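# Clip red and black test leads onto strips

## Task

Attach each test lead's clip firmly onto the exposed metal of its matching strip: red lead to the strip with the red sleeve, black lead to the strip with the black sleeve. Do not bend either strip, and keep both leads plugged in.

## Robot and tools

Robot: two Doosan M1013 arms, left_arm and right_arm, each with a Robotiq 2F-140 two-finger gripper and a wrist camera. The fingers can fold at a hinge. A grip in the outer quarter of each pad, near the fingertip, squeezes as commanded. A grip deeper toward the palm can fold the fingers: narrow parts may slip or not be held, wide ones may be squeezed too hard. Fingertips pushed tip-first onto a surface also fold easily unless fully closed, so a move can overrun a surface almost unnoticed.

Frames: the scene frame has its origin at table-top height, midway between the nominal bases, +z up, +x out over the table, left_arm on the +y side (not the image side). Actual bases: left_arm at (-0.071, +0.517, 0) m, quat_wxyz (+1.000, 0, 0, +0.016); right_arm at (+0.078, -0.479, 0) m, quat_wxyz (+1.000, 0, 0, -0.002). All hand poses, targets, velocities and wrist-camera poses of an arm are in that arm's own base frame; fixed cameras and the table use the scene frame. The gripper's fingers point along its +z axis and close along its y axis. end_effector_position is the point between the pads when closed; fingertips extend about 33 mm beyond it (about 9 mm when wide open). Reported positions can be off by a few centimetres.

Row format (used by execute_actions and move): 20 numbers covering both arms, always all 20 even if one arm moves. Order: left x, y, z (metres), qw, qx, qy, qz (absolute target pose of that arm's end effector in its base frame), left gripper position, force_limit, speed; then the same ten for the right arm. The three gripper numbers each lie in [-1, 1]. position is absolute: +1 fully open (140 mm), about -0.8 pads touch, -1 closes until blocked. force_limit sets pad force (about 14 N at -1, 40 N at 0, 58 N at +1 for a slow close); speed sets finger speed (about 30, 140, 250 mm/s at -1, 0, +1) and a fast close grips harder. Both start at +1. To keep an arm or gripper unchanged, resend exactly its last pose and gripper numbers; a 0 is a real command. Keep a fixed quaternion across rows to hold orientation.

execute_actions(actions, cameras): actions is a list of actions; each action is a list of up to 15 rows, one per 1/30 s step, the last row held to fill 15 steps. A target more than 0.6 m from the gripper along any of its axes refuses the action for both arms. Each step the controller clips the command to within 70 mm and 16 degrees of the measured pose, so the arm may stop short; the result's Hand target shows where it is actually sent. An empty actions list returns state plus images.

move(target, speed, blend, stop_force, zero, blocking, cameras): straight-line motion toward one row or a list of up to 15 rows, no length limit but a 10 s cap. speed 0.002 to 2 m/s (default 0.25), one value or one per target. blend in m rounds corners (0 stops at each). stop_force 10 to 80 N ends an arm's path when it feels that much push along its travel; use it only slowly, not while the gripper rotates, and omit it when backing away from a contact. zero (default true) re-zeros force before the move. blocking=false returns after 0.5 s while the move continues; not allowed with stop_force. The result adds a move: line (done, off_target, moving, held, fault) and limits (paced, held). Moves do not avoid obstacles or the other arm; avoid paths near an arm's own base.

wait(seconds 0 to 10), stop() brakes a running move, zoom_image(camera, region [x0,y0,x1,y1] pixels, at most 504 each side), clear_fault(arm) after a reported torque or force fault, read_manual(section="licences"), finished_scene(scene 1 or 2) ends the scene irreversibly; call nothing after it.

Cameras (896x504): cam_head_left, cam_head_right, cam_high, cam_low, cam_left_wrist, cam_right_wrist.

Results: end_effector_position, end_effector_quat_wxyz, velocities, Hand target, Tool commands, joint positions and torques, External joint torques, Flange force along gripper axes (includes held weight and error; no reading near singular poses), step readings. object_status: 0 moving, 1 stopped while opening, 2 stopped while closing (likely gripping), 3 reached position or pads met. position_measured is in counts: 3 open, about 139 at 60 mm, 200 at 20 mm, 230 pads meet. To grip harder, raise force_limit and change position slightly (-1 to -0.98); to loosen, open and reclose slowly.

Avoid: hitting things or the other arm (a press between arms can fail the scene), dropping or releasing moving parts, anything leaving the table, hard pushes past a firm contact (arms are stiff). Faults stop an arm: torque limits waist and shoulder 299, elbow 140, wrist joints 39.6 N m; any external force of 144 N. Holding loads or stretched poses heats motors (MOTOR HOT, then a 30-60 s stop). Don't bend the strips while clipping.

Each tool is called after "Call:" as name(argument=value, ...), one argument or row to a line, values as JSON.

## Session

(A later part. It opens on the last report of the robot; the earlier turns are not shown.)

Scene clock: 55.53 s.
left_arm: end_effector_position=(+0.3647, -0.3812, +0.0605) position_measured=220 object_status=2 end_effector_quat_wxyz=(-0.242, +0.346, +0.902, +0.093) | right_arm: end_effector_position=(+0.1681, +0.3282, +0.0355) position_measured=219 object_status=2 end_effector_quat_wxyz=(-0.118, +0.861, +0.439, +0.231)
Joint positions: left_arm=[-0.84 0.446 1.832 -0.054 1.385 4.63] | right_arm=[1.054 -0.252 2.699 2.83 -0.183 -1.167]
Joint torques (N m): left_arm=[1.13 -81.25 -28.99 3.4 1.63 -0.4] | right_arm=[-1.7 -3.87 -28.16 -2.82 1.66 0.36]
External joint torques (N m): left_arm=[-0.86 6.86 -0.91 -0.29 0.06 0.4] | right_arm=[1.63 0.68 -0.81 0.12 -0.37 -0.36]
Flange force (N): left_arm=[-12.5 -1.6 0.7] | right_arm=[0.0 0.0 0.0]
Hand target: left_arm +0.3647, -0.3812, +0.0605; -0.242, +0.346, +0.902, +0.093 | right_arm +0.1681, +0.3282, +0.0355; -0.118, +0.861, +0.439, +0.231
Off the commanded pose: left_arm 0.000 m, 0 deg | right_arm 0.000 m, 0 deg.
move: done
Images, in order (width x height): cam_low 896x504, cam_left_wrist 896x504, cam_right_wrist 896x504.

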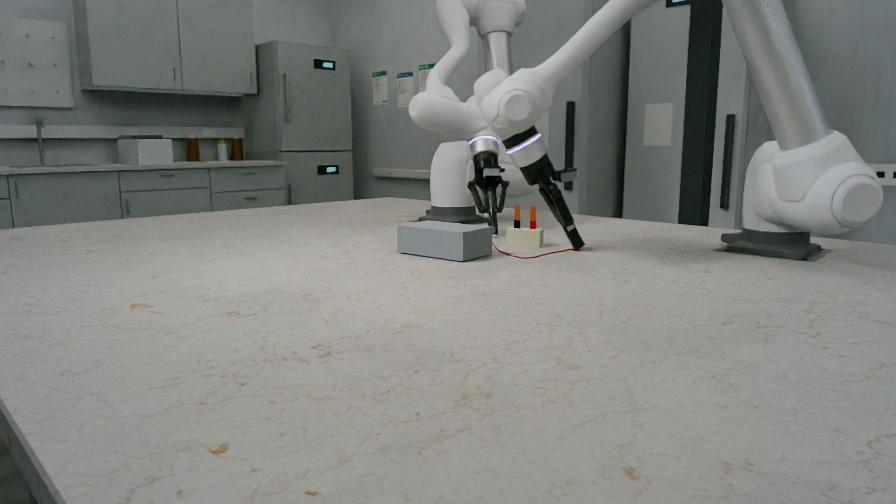

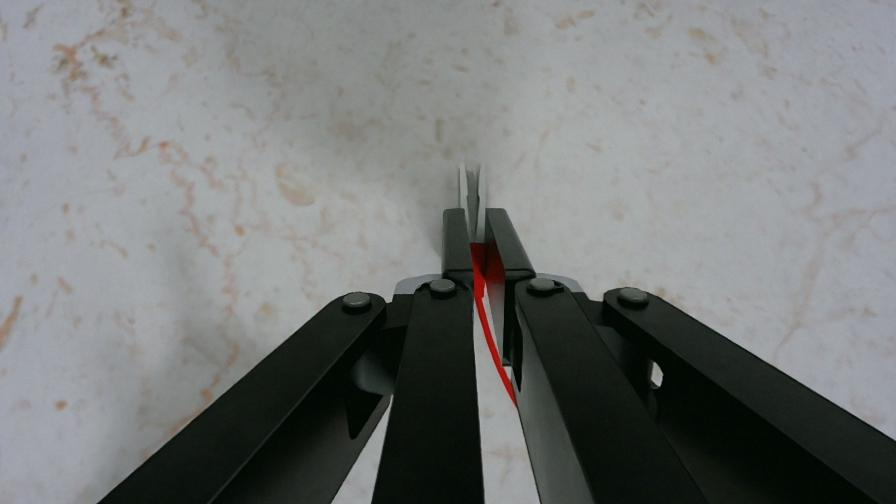

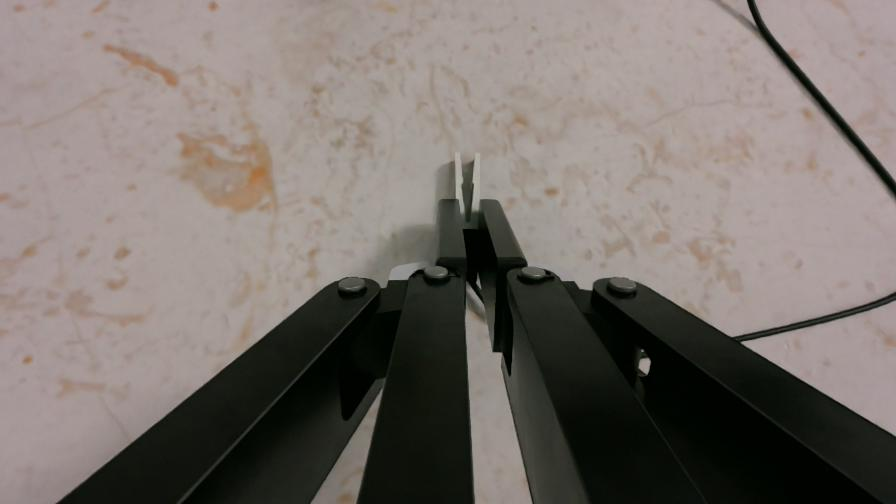

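Call:
move(
  target=[
    [0.3647, -0.3812, 0.13, 0.2416, -0.3462, -0.9018, -0.0928, -1, -1, -1, 0.1681, 0.3282, 0.10, -0.1175, 0.8606, 0.4385, 0.2306, -1, -1, -1],
    [0.345, -0.385, 0.16, 0.2468, 0.2905, -0.9212, 0.0778, -1, -1, -1, 0.22, 0.37, 0.13, -0.1749, 0.7122, 0.6526, 0.1908, -1, -1, -1],
    [0.321, -0.396, 0.145, 0.1455, 0.7989, -0.5429, 0.2141, -1, -1, -1, 0.2787, 0.4051, 0.118, -0.2163, 0.5303, 0.8073, 0.1421, -1, -1, -1],
  ],
  speed=[0.15, 0.4, 0.4],
  blend=[0.02, 0.02, 0],
  cameras=["all"],
)

Call:
zoom_image(
  camera="cam_left_wrist",
  region=[360, 20, 590, 320],
)

Call:
zoom_image(
  camera="cam_right_wrist",
  region=[360, 20, 590, 320],
)

Call:
zoom_image(
  camera="cam_low",
  region=[440, 160, 600, 260],
)

Scene clock: 63.20 s.
left_arm: end_effector_position=(+0.3210, -0.3960, +0.1450) position_measured=220 object_status=2 end_effector_quat_wxyz=(+0.146, +0.799, -0.543, +0.214) | right_arm: end_effector_position=(+0.2787, +0.4051, +0.1180) position_measured=219 object_status=2 end_effector_quat_wxyz=(-0.216, +0.530, +0.807, +0.142)
Joint positions: left_arm=[-0.846 -0.157 2.363 -0.388 0.468 2.224] | right_arm=[0.551 0.006 2.28 3.825 -0.9 -3.446]
Joint torques (N m): left_arm=[0.96 -23.54 -33.69 3 -1.31 -0.02] | right_arm=[-1.79 -32.49 -29.36 -1.5 0.03 0.33]
External joint torques (N m): left_arm=[-0.93 5.29 -0.55 -0.29 -0.05 0.02] | right_arm=[1.73 2.43 -0.38 0.07 -0.46 -0.33]
Flange force (N): left_arm=[5.3 -2.9 11.5] | right_arm=[2.0 4.0 4.5]
Hand target: left_arm +0.3210, -0.3960, +0.1450; +0.146, +0.799, -0.543, +0.214 | right_arm +0.2787, +0.4051, +0.1180; -0.216, +0.530, +0.807, +0.142
Off the commanded pose: left_arm 0.000 m, 0 deg | right_arm 0.000 m, 0 deg.
move: done

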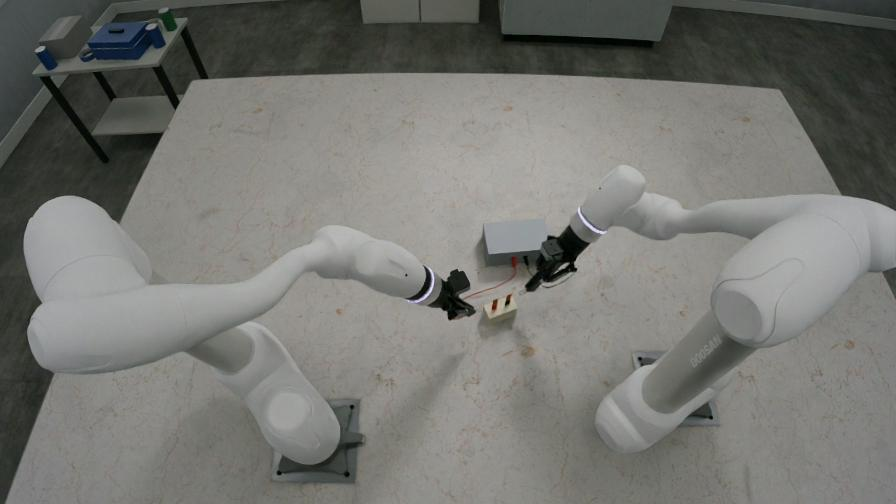

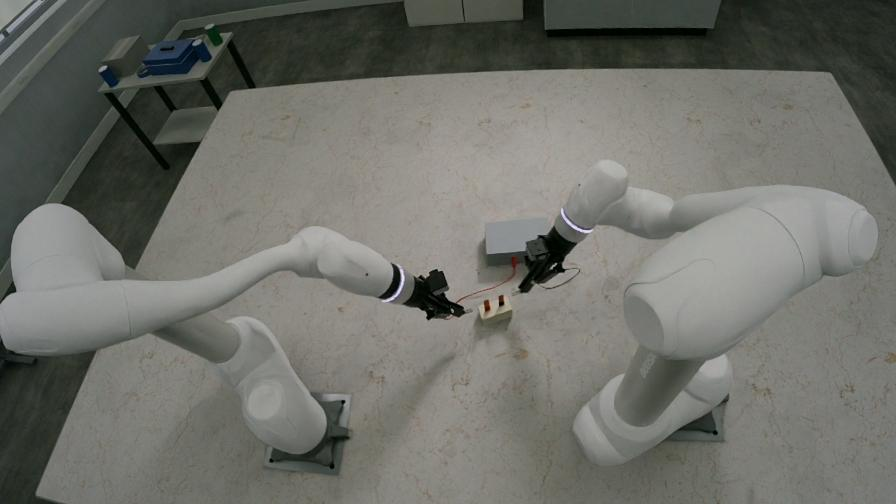

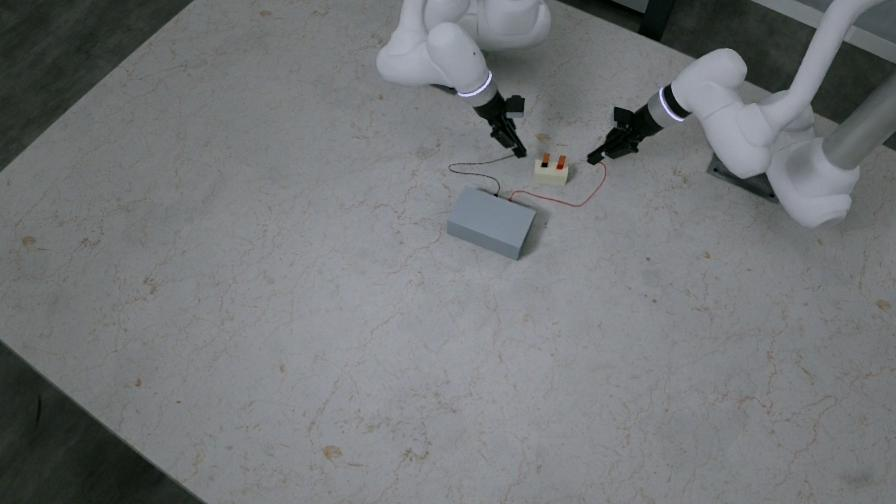

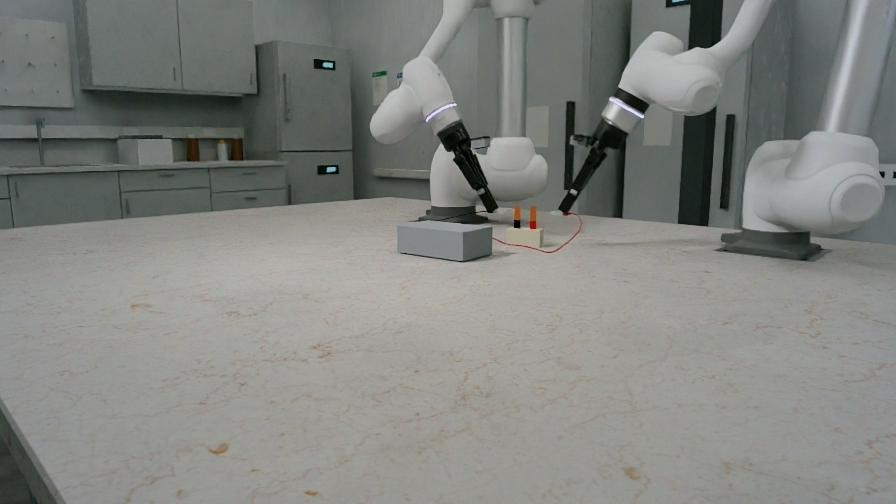

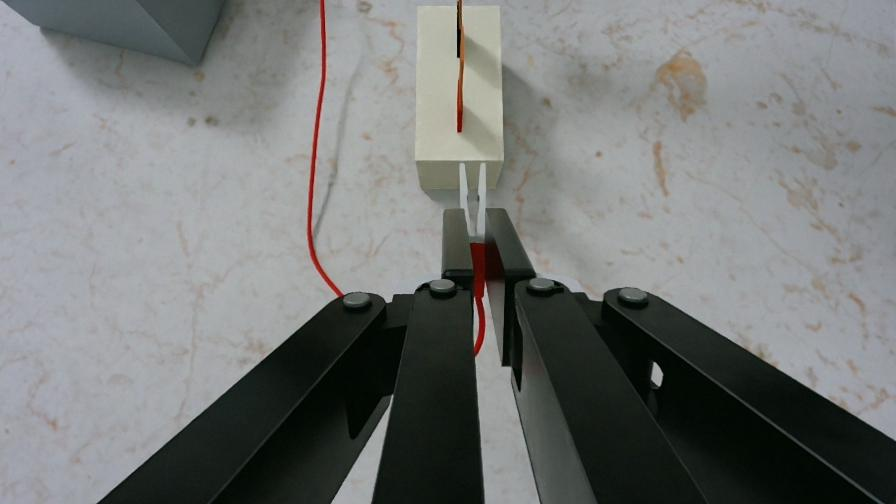

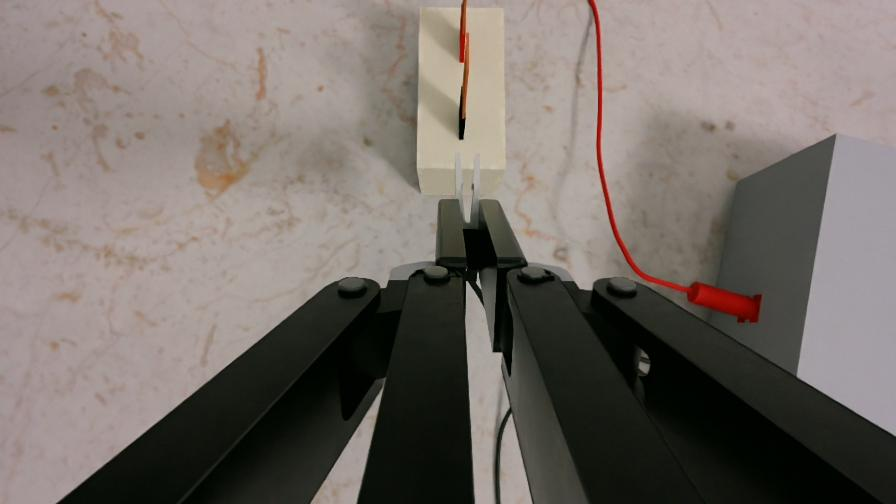

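Scaled by 1.680 from the camera's 896x504 image, which has a finer 1280x720 frame.

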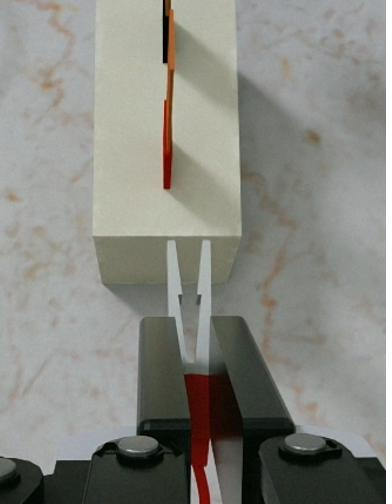

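Scaled by 1.680 from the camera's 896x504 image, which has a finer 1280x720 frame.

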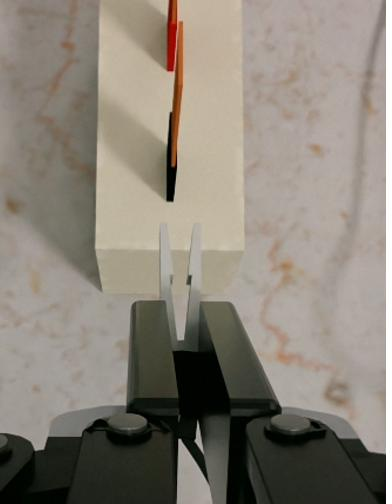

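Scaled by 3.150 from the camera's 896x504 image, which has a finer 1280x720 frame.

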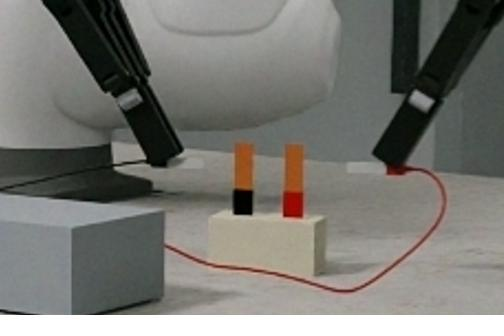

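Call:
move(
  target=[
    [0.3245, -0.3946, 0.142, 0.1455, 0.7989, -0.5429, 0.2141, -1, -1, -1, 0.2787, 0.4051, 0.115, -0.2163, 0.5303, 0.8073, 0.1421, -1, -1, -1],
    [0.3363, -0.4244, 0.142, 0.1455, 0.7989, -0.5429, 0.2141, -1, -1, -1, 0.2720, 0.4207, 0.115, -0.2163, 0.5303, 0.8073, 0.1421, -1, -1, -1],
  ],
  speed=0.1,
  blend=[0.004, 0],
  cameras=["cam_left_wrist", "cam_right_wrist", "cam_low"],
)

Call:
zoom_image(
  camera="cam_left_wrist",
  region=[400, 0, 530, 260],
)

Call:
zoom_image(
  camera="cam_right_wrist",
  region=[400, 0, 530, 260],
)

Call:
zoom_image(
  camera="cam_low",
  region=[480, 190, 580, 260],
)

Scene clock: 67.97 s.
left_arm: end_effector_position=(+0.3363, -0.4244, +0.1420) position_measured=220 object_status=2 end_effector_quat_wxyz=(+0.146, +0.799, -0.543, +0.214) | right_arm: end_effector_position=(+0.2720, +0.4207, +0.1150) position_measured=219 object_status=2 end_effector_quat_wxyz=(-0.216, +0.530, +0.807, +0.142)
Joint positions: left_arm=[-0.865 -0.097 2.321 -0.383 0.446 2.206] | right_arm=[0.59 0.017 2.276 3.836 -0.876 -3.422]
Joint torques (N m): left_arm=[0.2 -29.15 -32.77 2.91 -1.36 -0.59] | right_arm=[-3.3 -33.26 -29.17 -1.51 0 0.32]
External joint torques (N m): left_arm=[-0.06 5.26 -0.98 -0.19 -0.01 0.59] | right_arm=[3.21 2.24 -0.41 0.09 -0.39 -0.32]
Flange force (N): left_arm=[4.0 -7.2 11.1] | right_arm=[5.1 2.9 6.2]
Hand target: left_arm +0.3363, -0.4244, +0.1420; +0.146, +0.799, -0.543, +0.214 | right_arm +0.2720, +0.4207, +0.1150; -0.216, +0.530, +0.807, +0.142
Off the commanded pose: left_arm 0.000 m, 0 deg | right_arm 0.000 m, 0 deg.
move: done; blend cut to 0.0024 m at target 1
Images, in order (width x height): cam_low 896x504, cam_left_wrist 896x504, cam_right_wrist 896x504.

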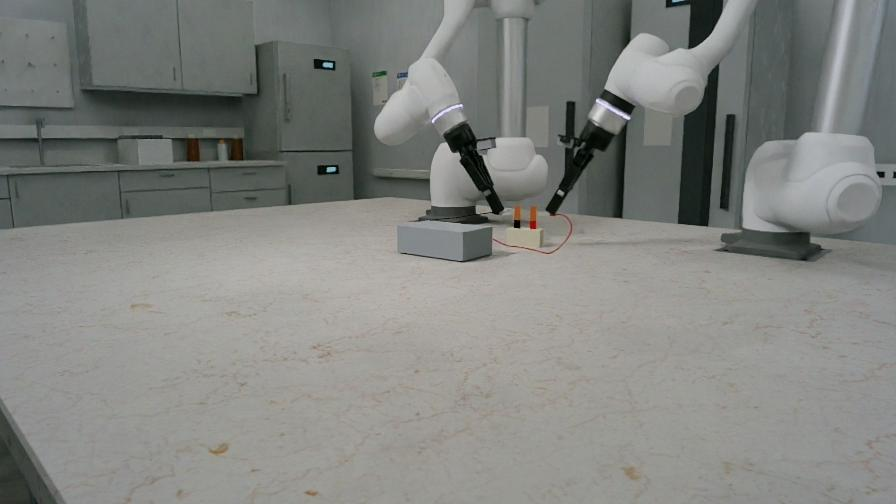

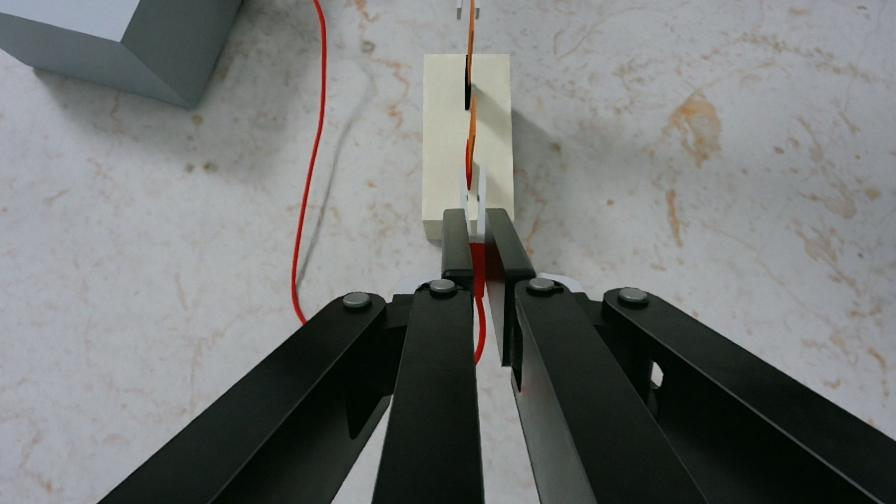

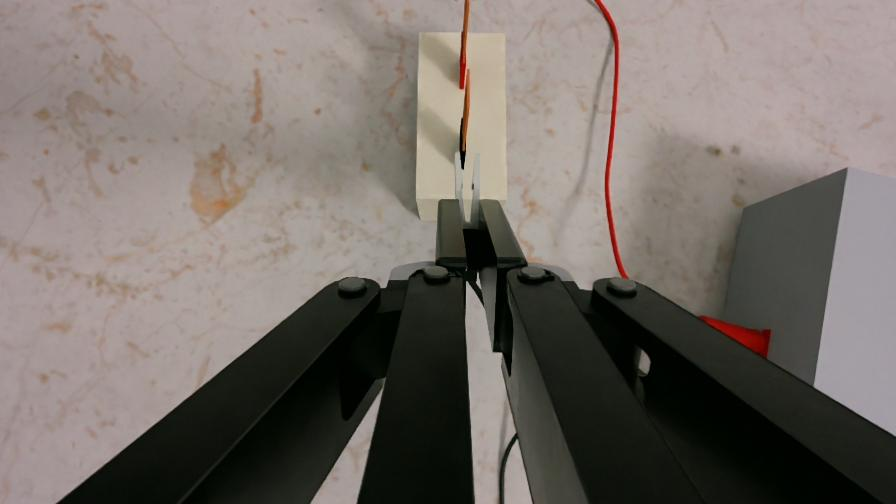

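Scaled by 1.938 from the camera's 896x504 image, which has a finer 1280x720 frame.

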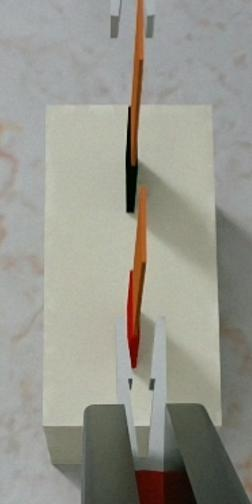

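Scaled by 1.938 from the camera's 896x504 image, which has a finer 1280x720 frame.

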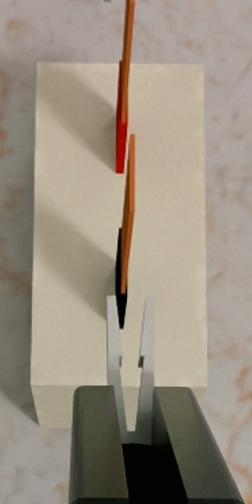

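Scaled by 5.040 from the camera's 896x504 image, which has a finer 1280x720 frame.

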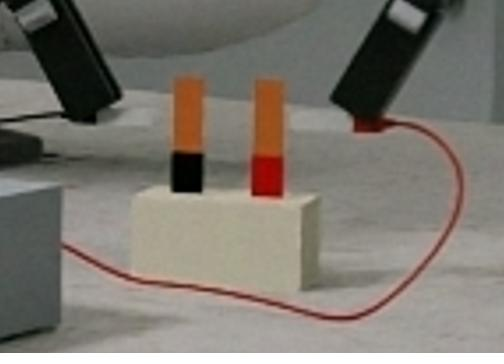

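Call:
zoom_image(
  camera="cam_left_wrist",
  region=[440, 80, 510, 220],
)

Call:
zoom_image(
  camera="cam_right_wrist",
  region=[430, 60, 500, 220],
)

Scaled by 3.600 from the camera's 896x504 image, which has a finer 1280x720 frame.

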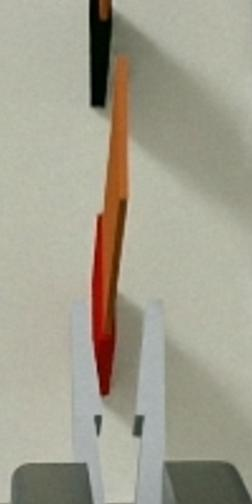

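Scaled by 3.150 from the camera's 896x504 image, which has a finer 1280x720 frame.

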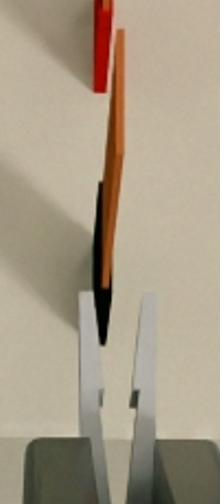

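Call:
move(
  target=[0.3453, -0.4471, 0.142, 0.1455, 0.7989, -0.5429, 0.2141, -1, -1, -1, 0.2613, 0.4447, 0.115, -0.2163, 0.5303, 0.8073, 0.1421, -1, -1, -1],
  speed=0.05,
  cameras=["cam_left_wrist", "cam_right_wrist", "cam_low"],
)

Call:
zoom_image(
  camera="cam_left_wrist",
  region=[430, 100, 520, 260],
)

Call:
zoom_image(
  camera="cam_right_wrist",
  region=[420, 100, 510, 260],
)

Call:
zoom_image(
  camera="cam_low",
  region=[480, 190, 580, 260],
)

Scene clock: 70.70 s.
left_arm: end_effector_position=(+0.3453, -0.4471, +0.1420) position_measured=220 object_status=2 end_effector_quat_wxyz=(+0.146, +0.799, -0.543, +0.214) | right_arm: end_effector_position=(+0.2613, +0.4447, +0.1150) position_measured=219 object_status=2 end_effector_quat_wxyz=(-0.216, +0.530, +0.807, +0.142)
Joint positions: left_arm=[-0.885 -0.059 2.287 -0.368 0.437 2.177] | right_arm=[0.65 0.029 2.264 3.846 -0.848 -3.377]
Joint torques (N m): left_arm=[1.06 -35.02 -33.06 2.94 -1.48 -0.39] | right_arm=[-0.9 -34.43 -29.43 -1.5 0.21 0.28]
External joint torques (N m): left_arm=[-0.96 7.27 -0.59 -0.19 0.09 0.39] | right_arm=[0.83 2.2 -0.19 0.1 -0.54 -0.28]
Flange force (N): left_arm=[5.8 -5.0 14.7] | right_arm=[0.4 3.4 3.3]
Hand target: left_arm +0.3453, -0.4471, +0.1420; +0.146, +0.799, -0.543, +0.214 | right_arm +0.2613, +0.4447, +0.1150; -0.216, +0.530, +0.807, +0.142
Off the commanded pose: left_arm 0.000 m, 0 deg | right_arm 0.000 m, 0 deg.
move: done
Images, in order (width x height): cam_low 896x504, cam_left_wrist 896x504, cam_right_wrist 896x504.

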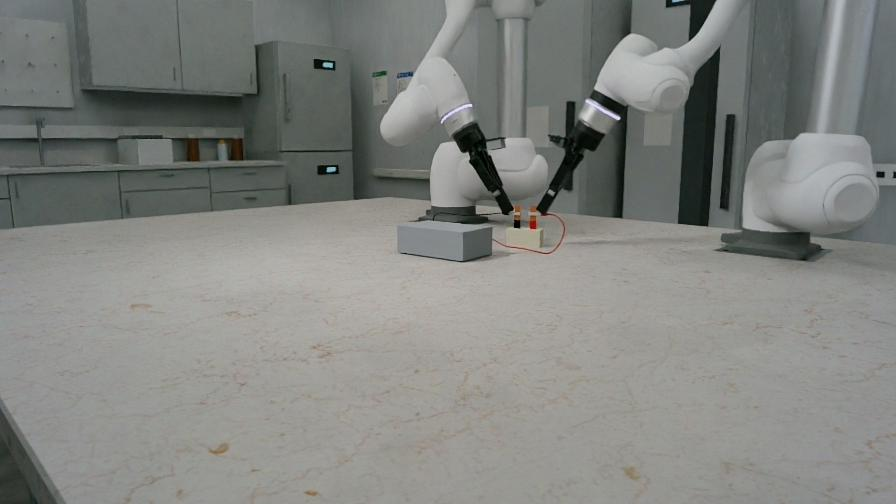

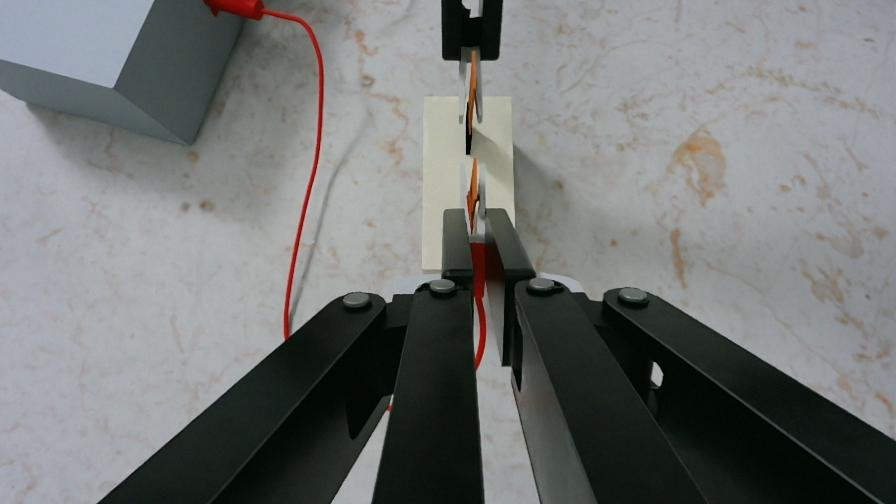

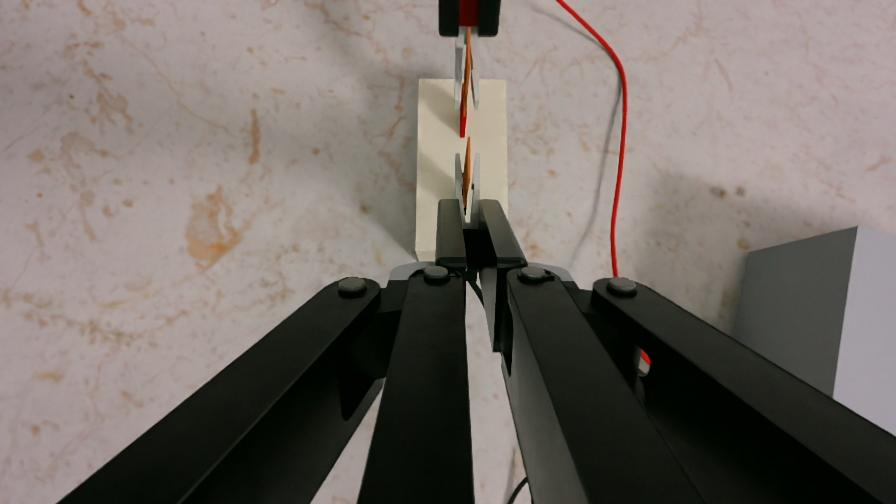

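Scaled by 3.150 from the camera's 896x504 image, which has a finer 1280x720 frame.

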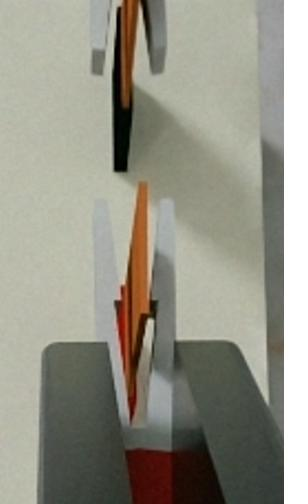

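Scaled by 3.150 from the camera's 896x504 image, which has a finer 1280x720 frame.

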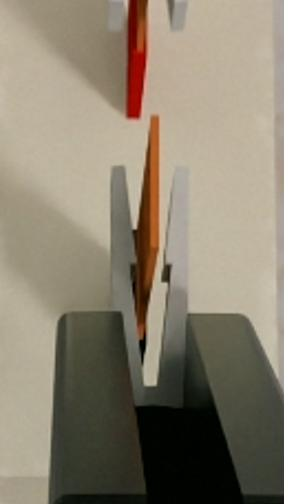

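Scaled by 5.040 from the camera's 896x504 image, which has a finer 1280x720 frame.

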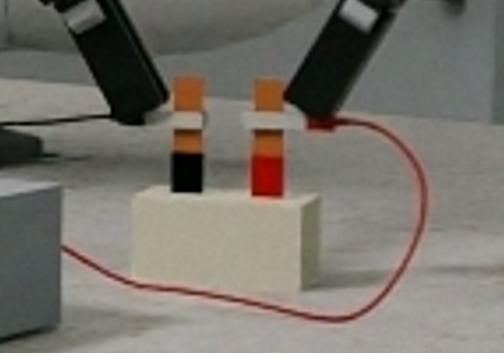

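Call:
move(
  target=[0.3453, -0.4471, 0.142, 0.1455, 0.7989, -0.5429, 0.2141, -0.4, -1, -1, 0.2613, 0.4447, 0.115, -0.2163, 0.5303, 0.8073, 0.1421, -0.4, -1, -1],
  speed=0.05,
  cameras=["cam_left_wrist", "cam_right_wrist", "cam_low"],
)

Call:
zoom_image(
  camera="cam_left_wrist",
  region=[430, 100, 520, 300],
)

Call:
zoom_image(
  camera="cam_right_wrist",
  region=[420, 100, 510, 300],
)

Call:
zoom_image(
  camera="cam_low",
  region=[480, 190, 580, 260],
)

Scene clock: 72.70 s.
left_arm: end_effector_position=(+0.3453, -0.4471, +0.1420) position_measured=179 object_status=0 end_effector_quat_wxyz=(+0.146, +0.799, -0.543, +0.214) | right_arm: end_effector_position=(+0.2613, +0.4447, +0.1150) position_measured=179 object_status=0 end_effector_quat_wxyz=(-0.216, +0.530, +0.807, +0.142)
Joint positions: left_arm=[-0.885 -0.059 2.287 -0.368 0.437 2.177] | right_arm=[0.65 0.029 2.264 3.846 -0.847 -3.377]
Joint torques (N m): left_arm=[0.94 -33.45 -33.06 2.92 -1.39 -0.37] | right_arm=[-1.68 -34.34 -29.07 -1.54 0.09 0.36]
External joint torques (N m): left_arm=[-0.86 5.58 -0.67 -0.17 -0.01 0.37] | right_arm=[1.66 2.03 -0.59 0.13 -0.42 -0.36]
Flange force (N): left_arm=[4.7 -4.0 11.5] | right_arm=[2.2 3.3 4.1]
Hand target: left_arm +0.3453, -0.4471, +0.1420; +0.146, +0.799, -0.543, +0.214 | right_arm +0.2613, +0.4447, +0.1150; -0.216, +0.530, +0.807, +0.142
Off the commanded pose: left_arm 0.000 m, 0 deg | right_arm 0.000 m, 0 deg.
move: done
Images, in order (width x height): cam_low 896x504, cam_left_wrist 896x504, cam_right_wrist 896x504.

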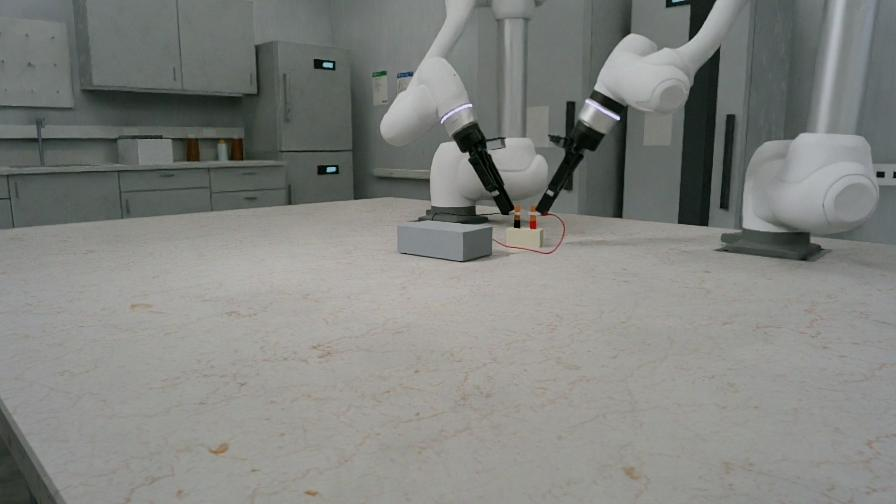

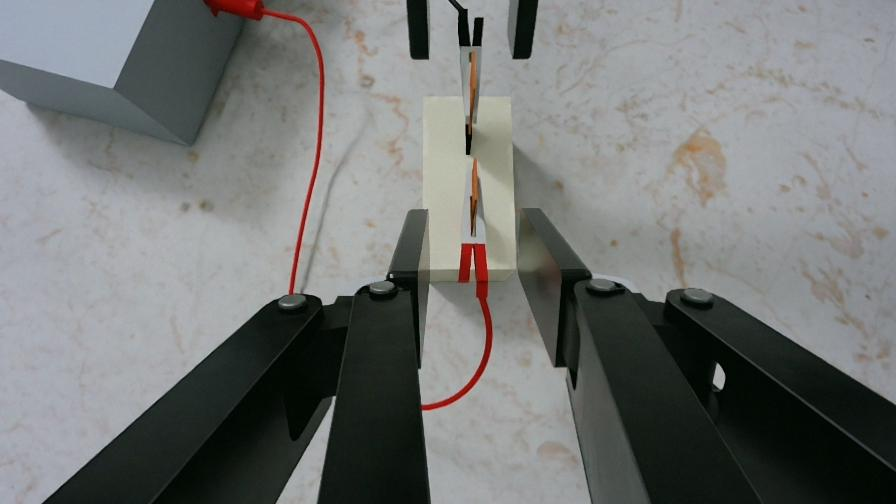

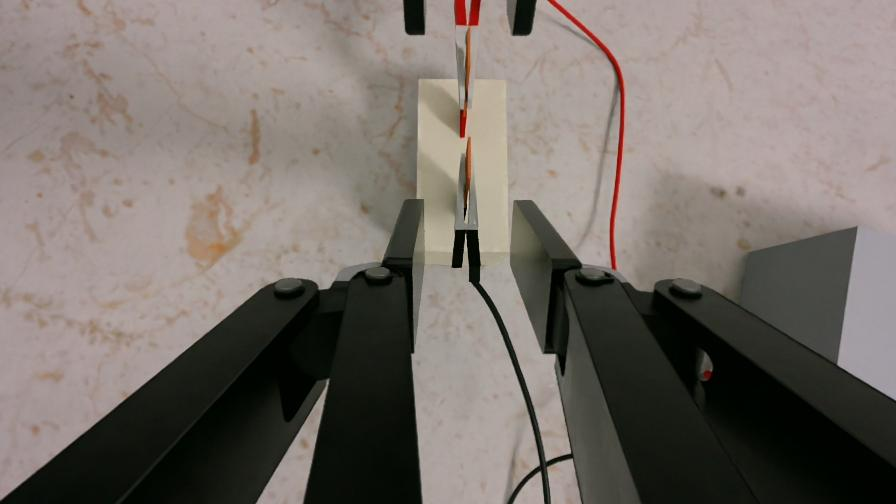

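Scaled by 2.520 from the camera's 896x504 image, which has a finer 1280x720 frame.

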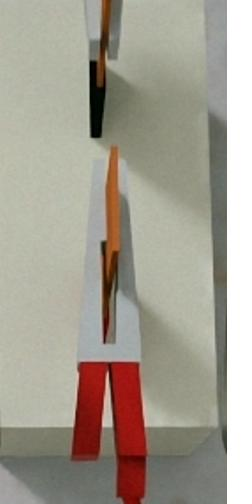

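Scaled by 2.520 from the camera's 896x504 image, which has a finer 1280x720 frame.

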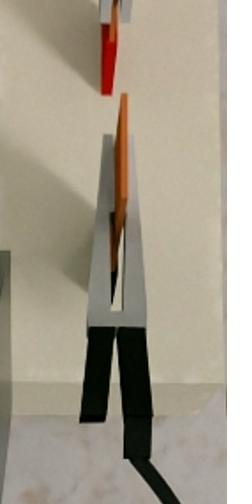

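Scaled by 5.040 from the camera's 896x504 image, which has a finer 1280x720 frame.

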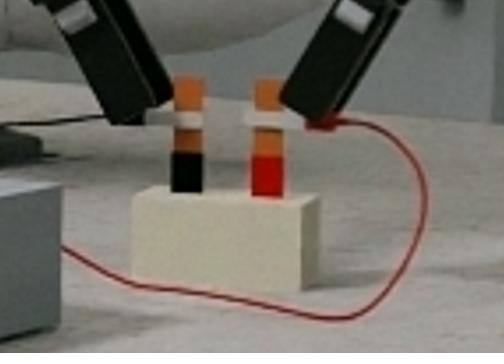

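Call:
move(
  target=[
    [0.3453, -0.4471, 0.20, 0.1455, 0.7989, -0.5429, 0.2141, -0.4, -1, -1, 0.2613, 0.4447, 0.175, -0.2163, 0.5303, 0.8073, 0.1421, -0.4, -1, -1],
    [0.32, -0.38, 0.23, 0.1455, 0.7989, -0.5429, 0.2141, -0.4, -1, -1, 0.29, 0.37, 0.205, -0.2163, 0.5303, 0.8073, 0.1421, -0.4, -1, -1],
  ],
  speed=[0.12, 0.2],
  blend=[0.01, 0],
  cameras=["all"],
)

Call:
zoom_image(
  camera="cam_low",
  region=[480, 190, 580, 260],
)

Call:
zoom_image(
  camera="cam_left_wrist",
  region=[380, 20, 580, 240],
)

Scene clock: 74.43 s.
left_arm: end_effector_position=(+0.3200, -0.3800, +0.2300) position_measured=179 object_status=3 end_effector_quat_wxyz=(+0.145, +0.799, -0.543, +0.214) | right_arm: end_effector_position=(+0.2900, +0.3700, +0.2050) position_measured=179 object_status=3 end_effector_quat_wxyz=(-0.216, +0.530, +0.807, +0.142)
Joint positions: left_arm=[-0.817 -0.273 2.271 -0.299 0.673 2.137] | right_arm=[0.466 -0.114 2.2 3.735 -1.102 -3.372]
Joint torques (N m): left_arm=[0.97 -14.91 -38.26 3.17 -1.32 -0.36] | right_arm=[-1.29 -24.84 -34.46 -1.96 0.37 0.26]
External joint torques (N m): left_arm=[-0.99 3.79 -0.76 -0.03 -0.11 0.36] | right_arm=[1.25 1.84 -0.49 0.12 -0.69 -0.26]
Flange force (N): left_arm=[5.5 -2.5 6.6] | right_arm=[1.8 3.7 1.5]
Hand target: left_arm +0.3200, -0.3800, +0.2300; +0.146, +0.799, -0.543, +0.214 | right_arm +0.2900, +0.3700, +0.2050; -0.216, +0.530, +0.807, +0.142
Off the commanded pose: left_arm 0.000 m, 0 deg | right_arm 0.000 m, 0 deg.
move: done

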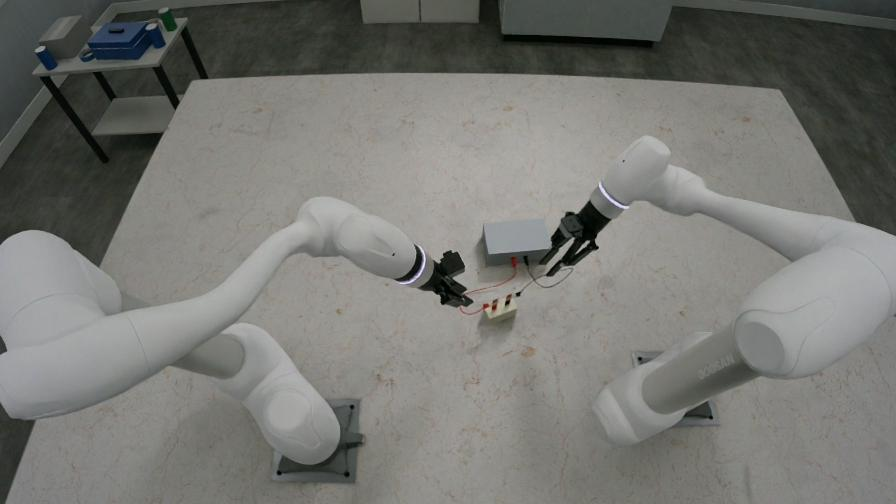

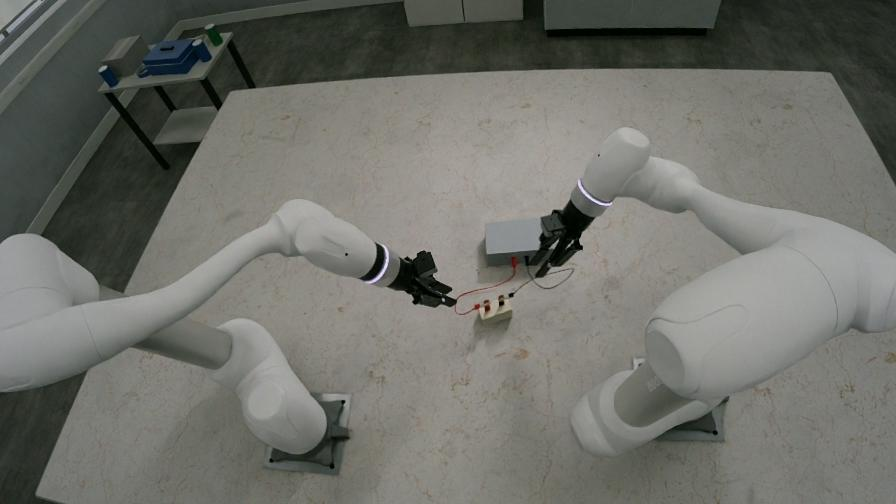

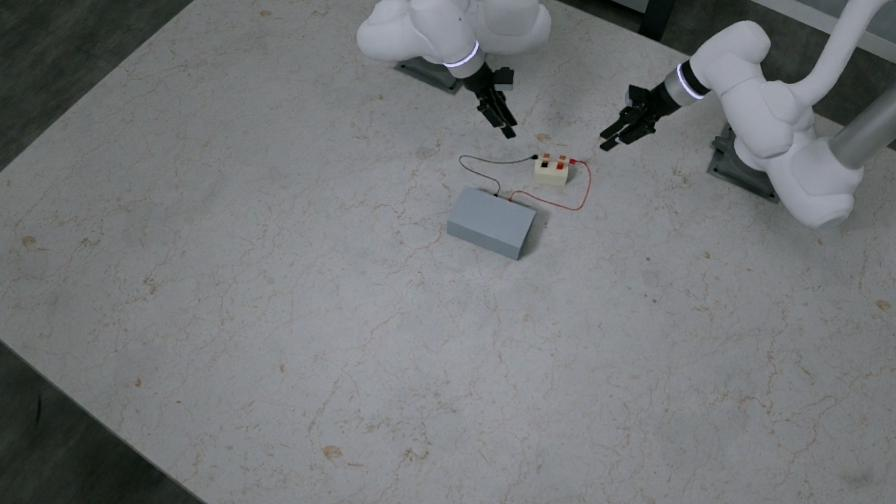

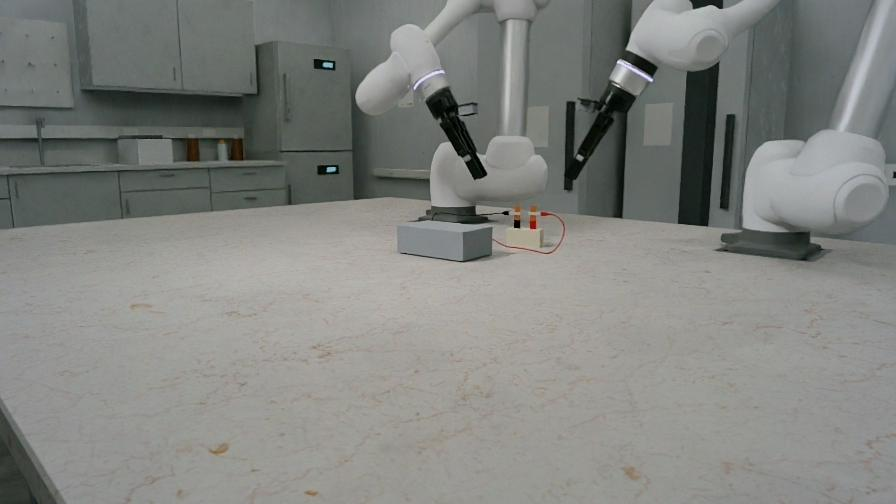

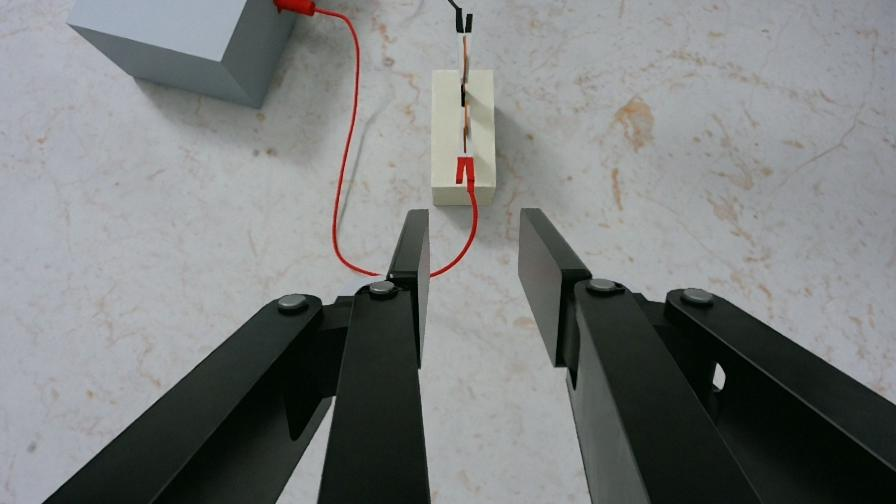

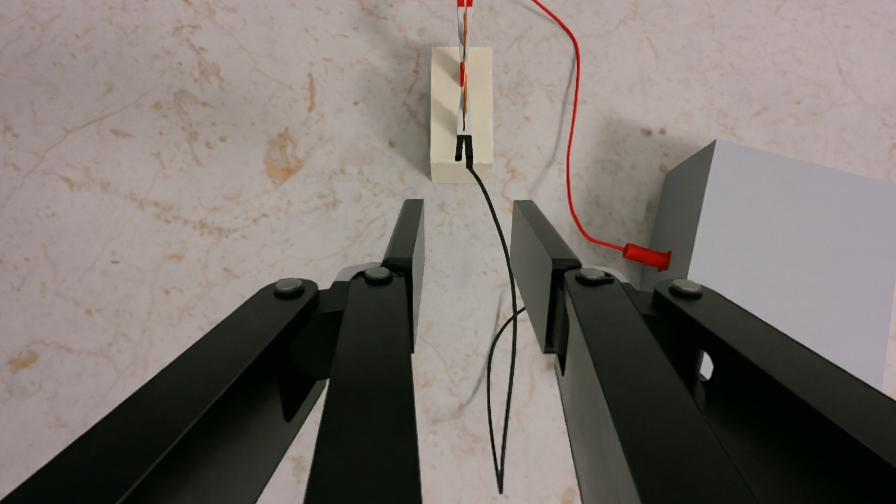

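Scaled by 5.040 from the camera's 896x504 image, which has a finer 1280x720 frame.

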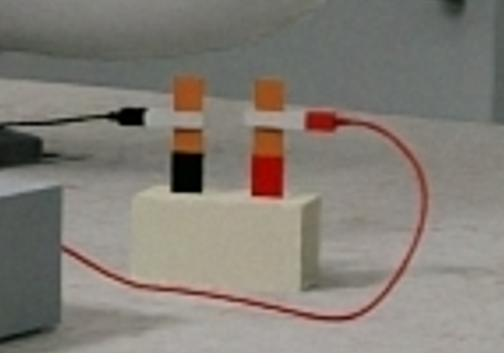

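Scaled by 2.291 from the camera's 896x504 image, which has a finer 1280x720 frame.

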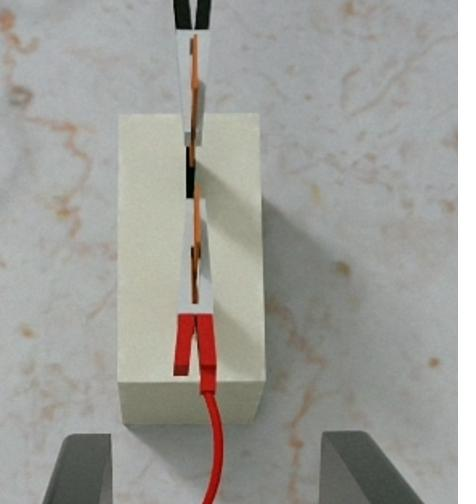

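Call:
finished_scene(
  scene=1,
)

The scene is finished: the task was done.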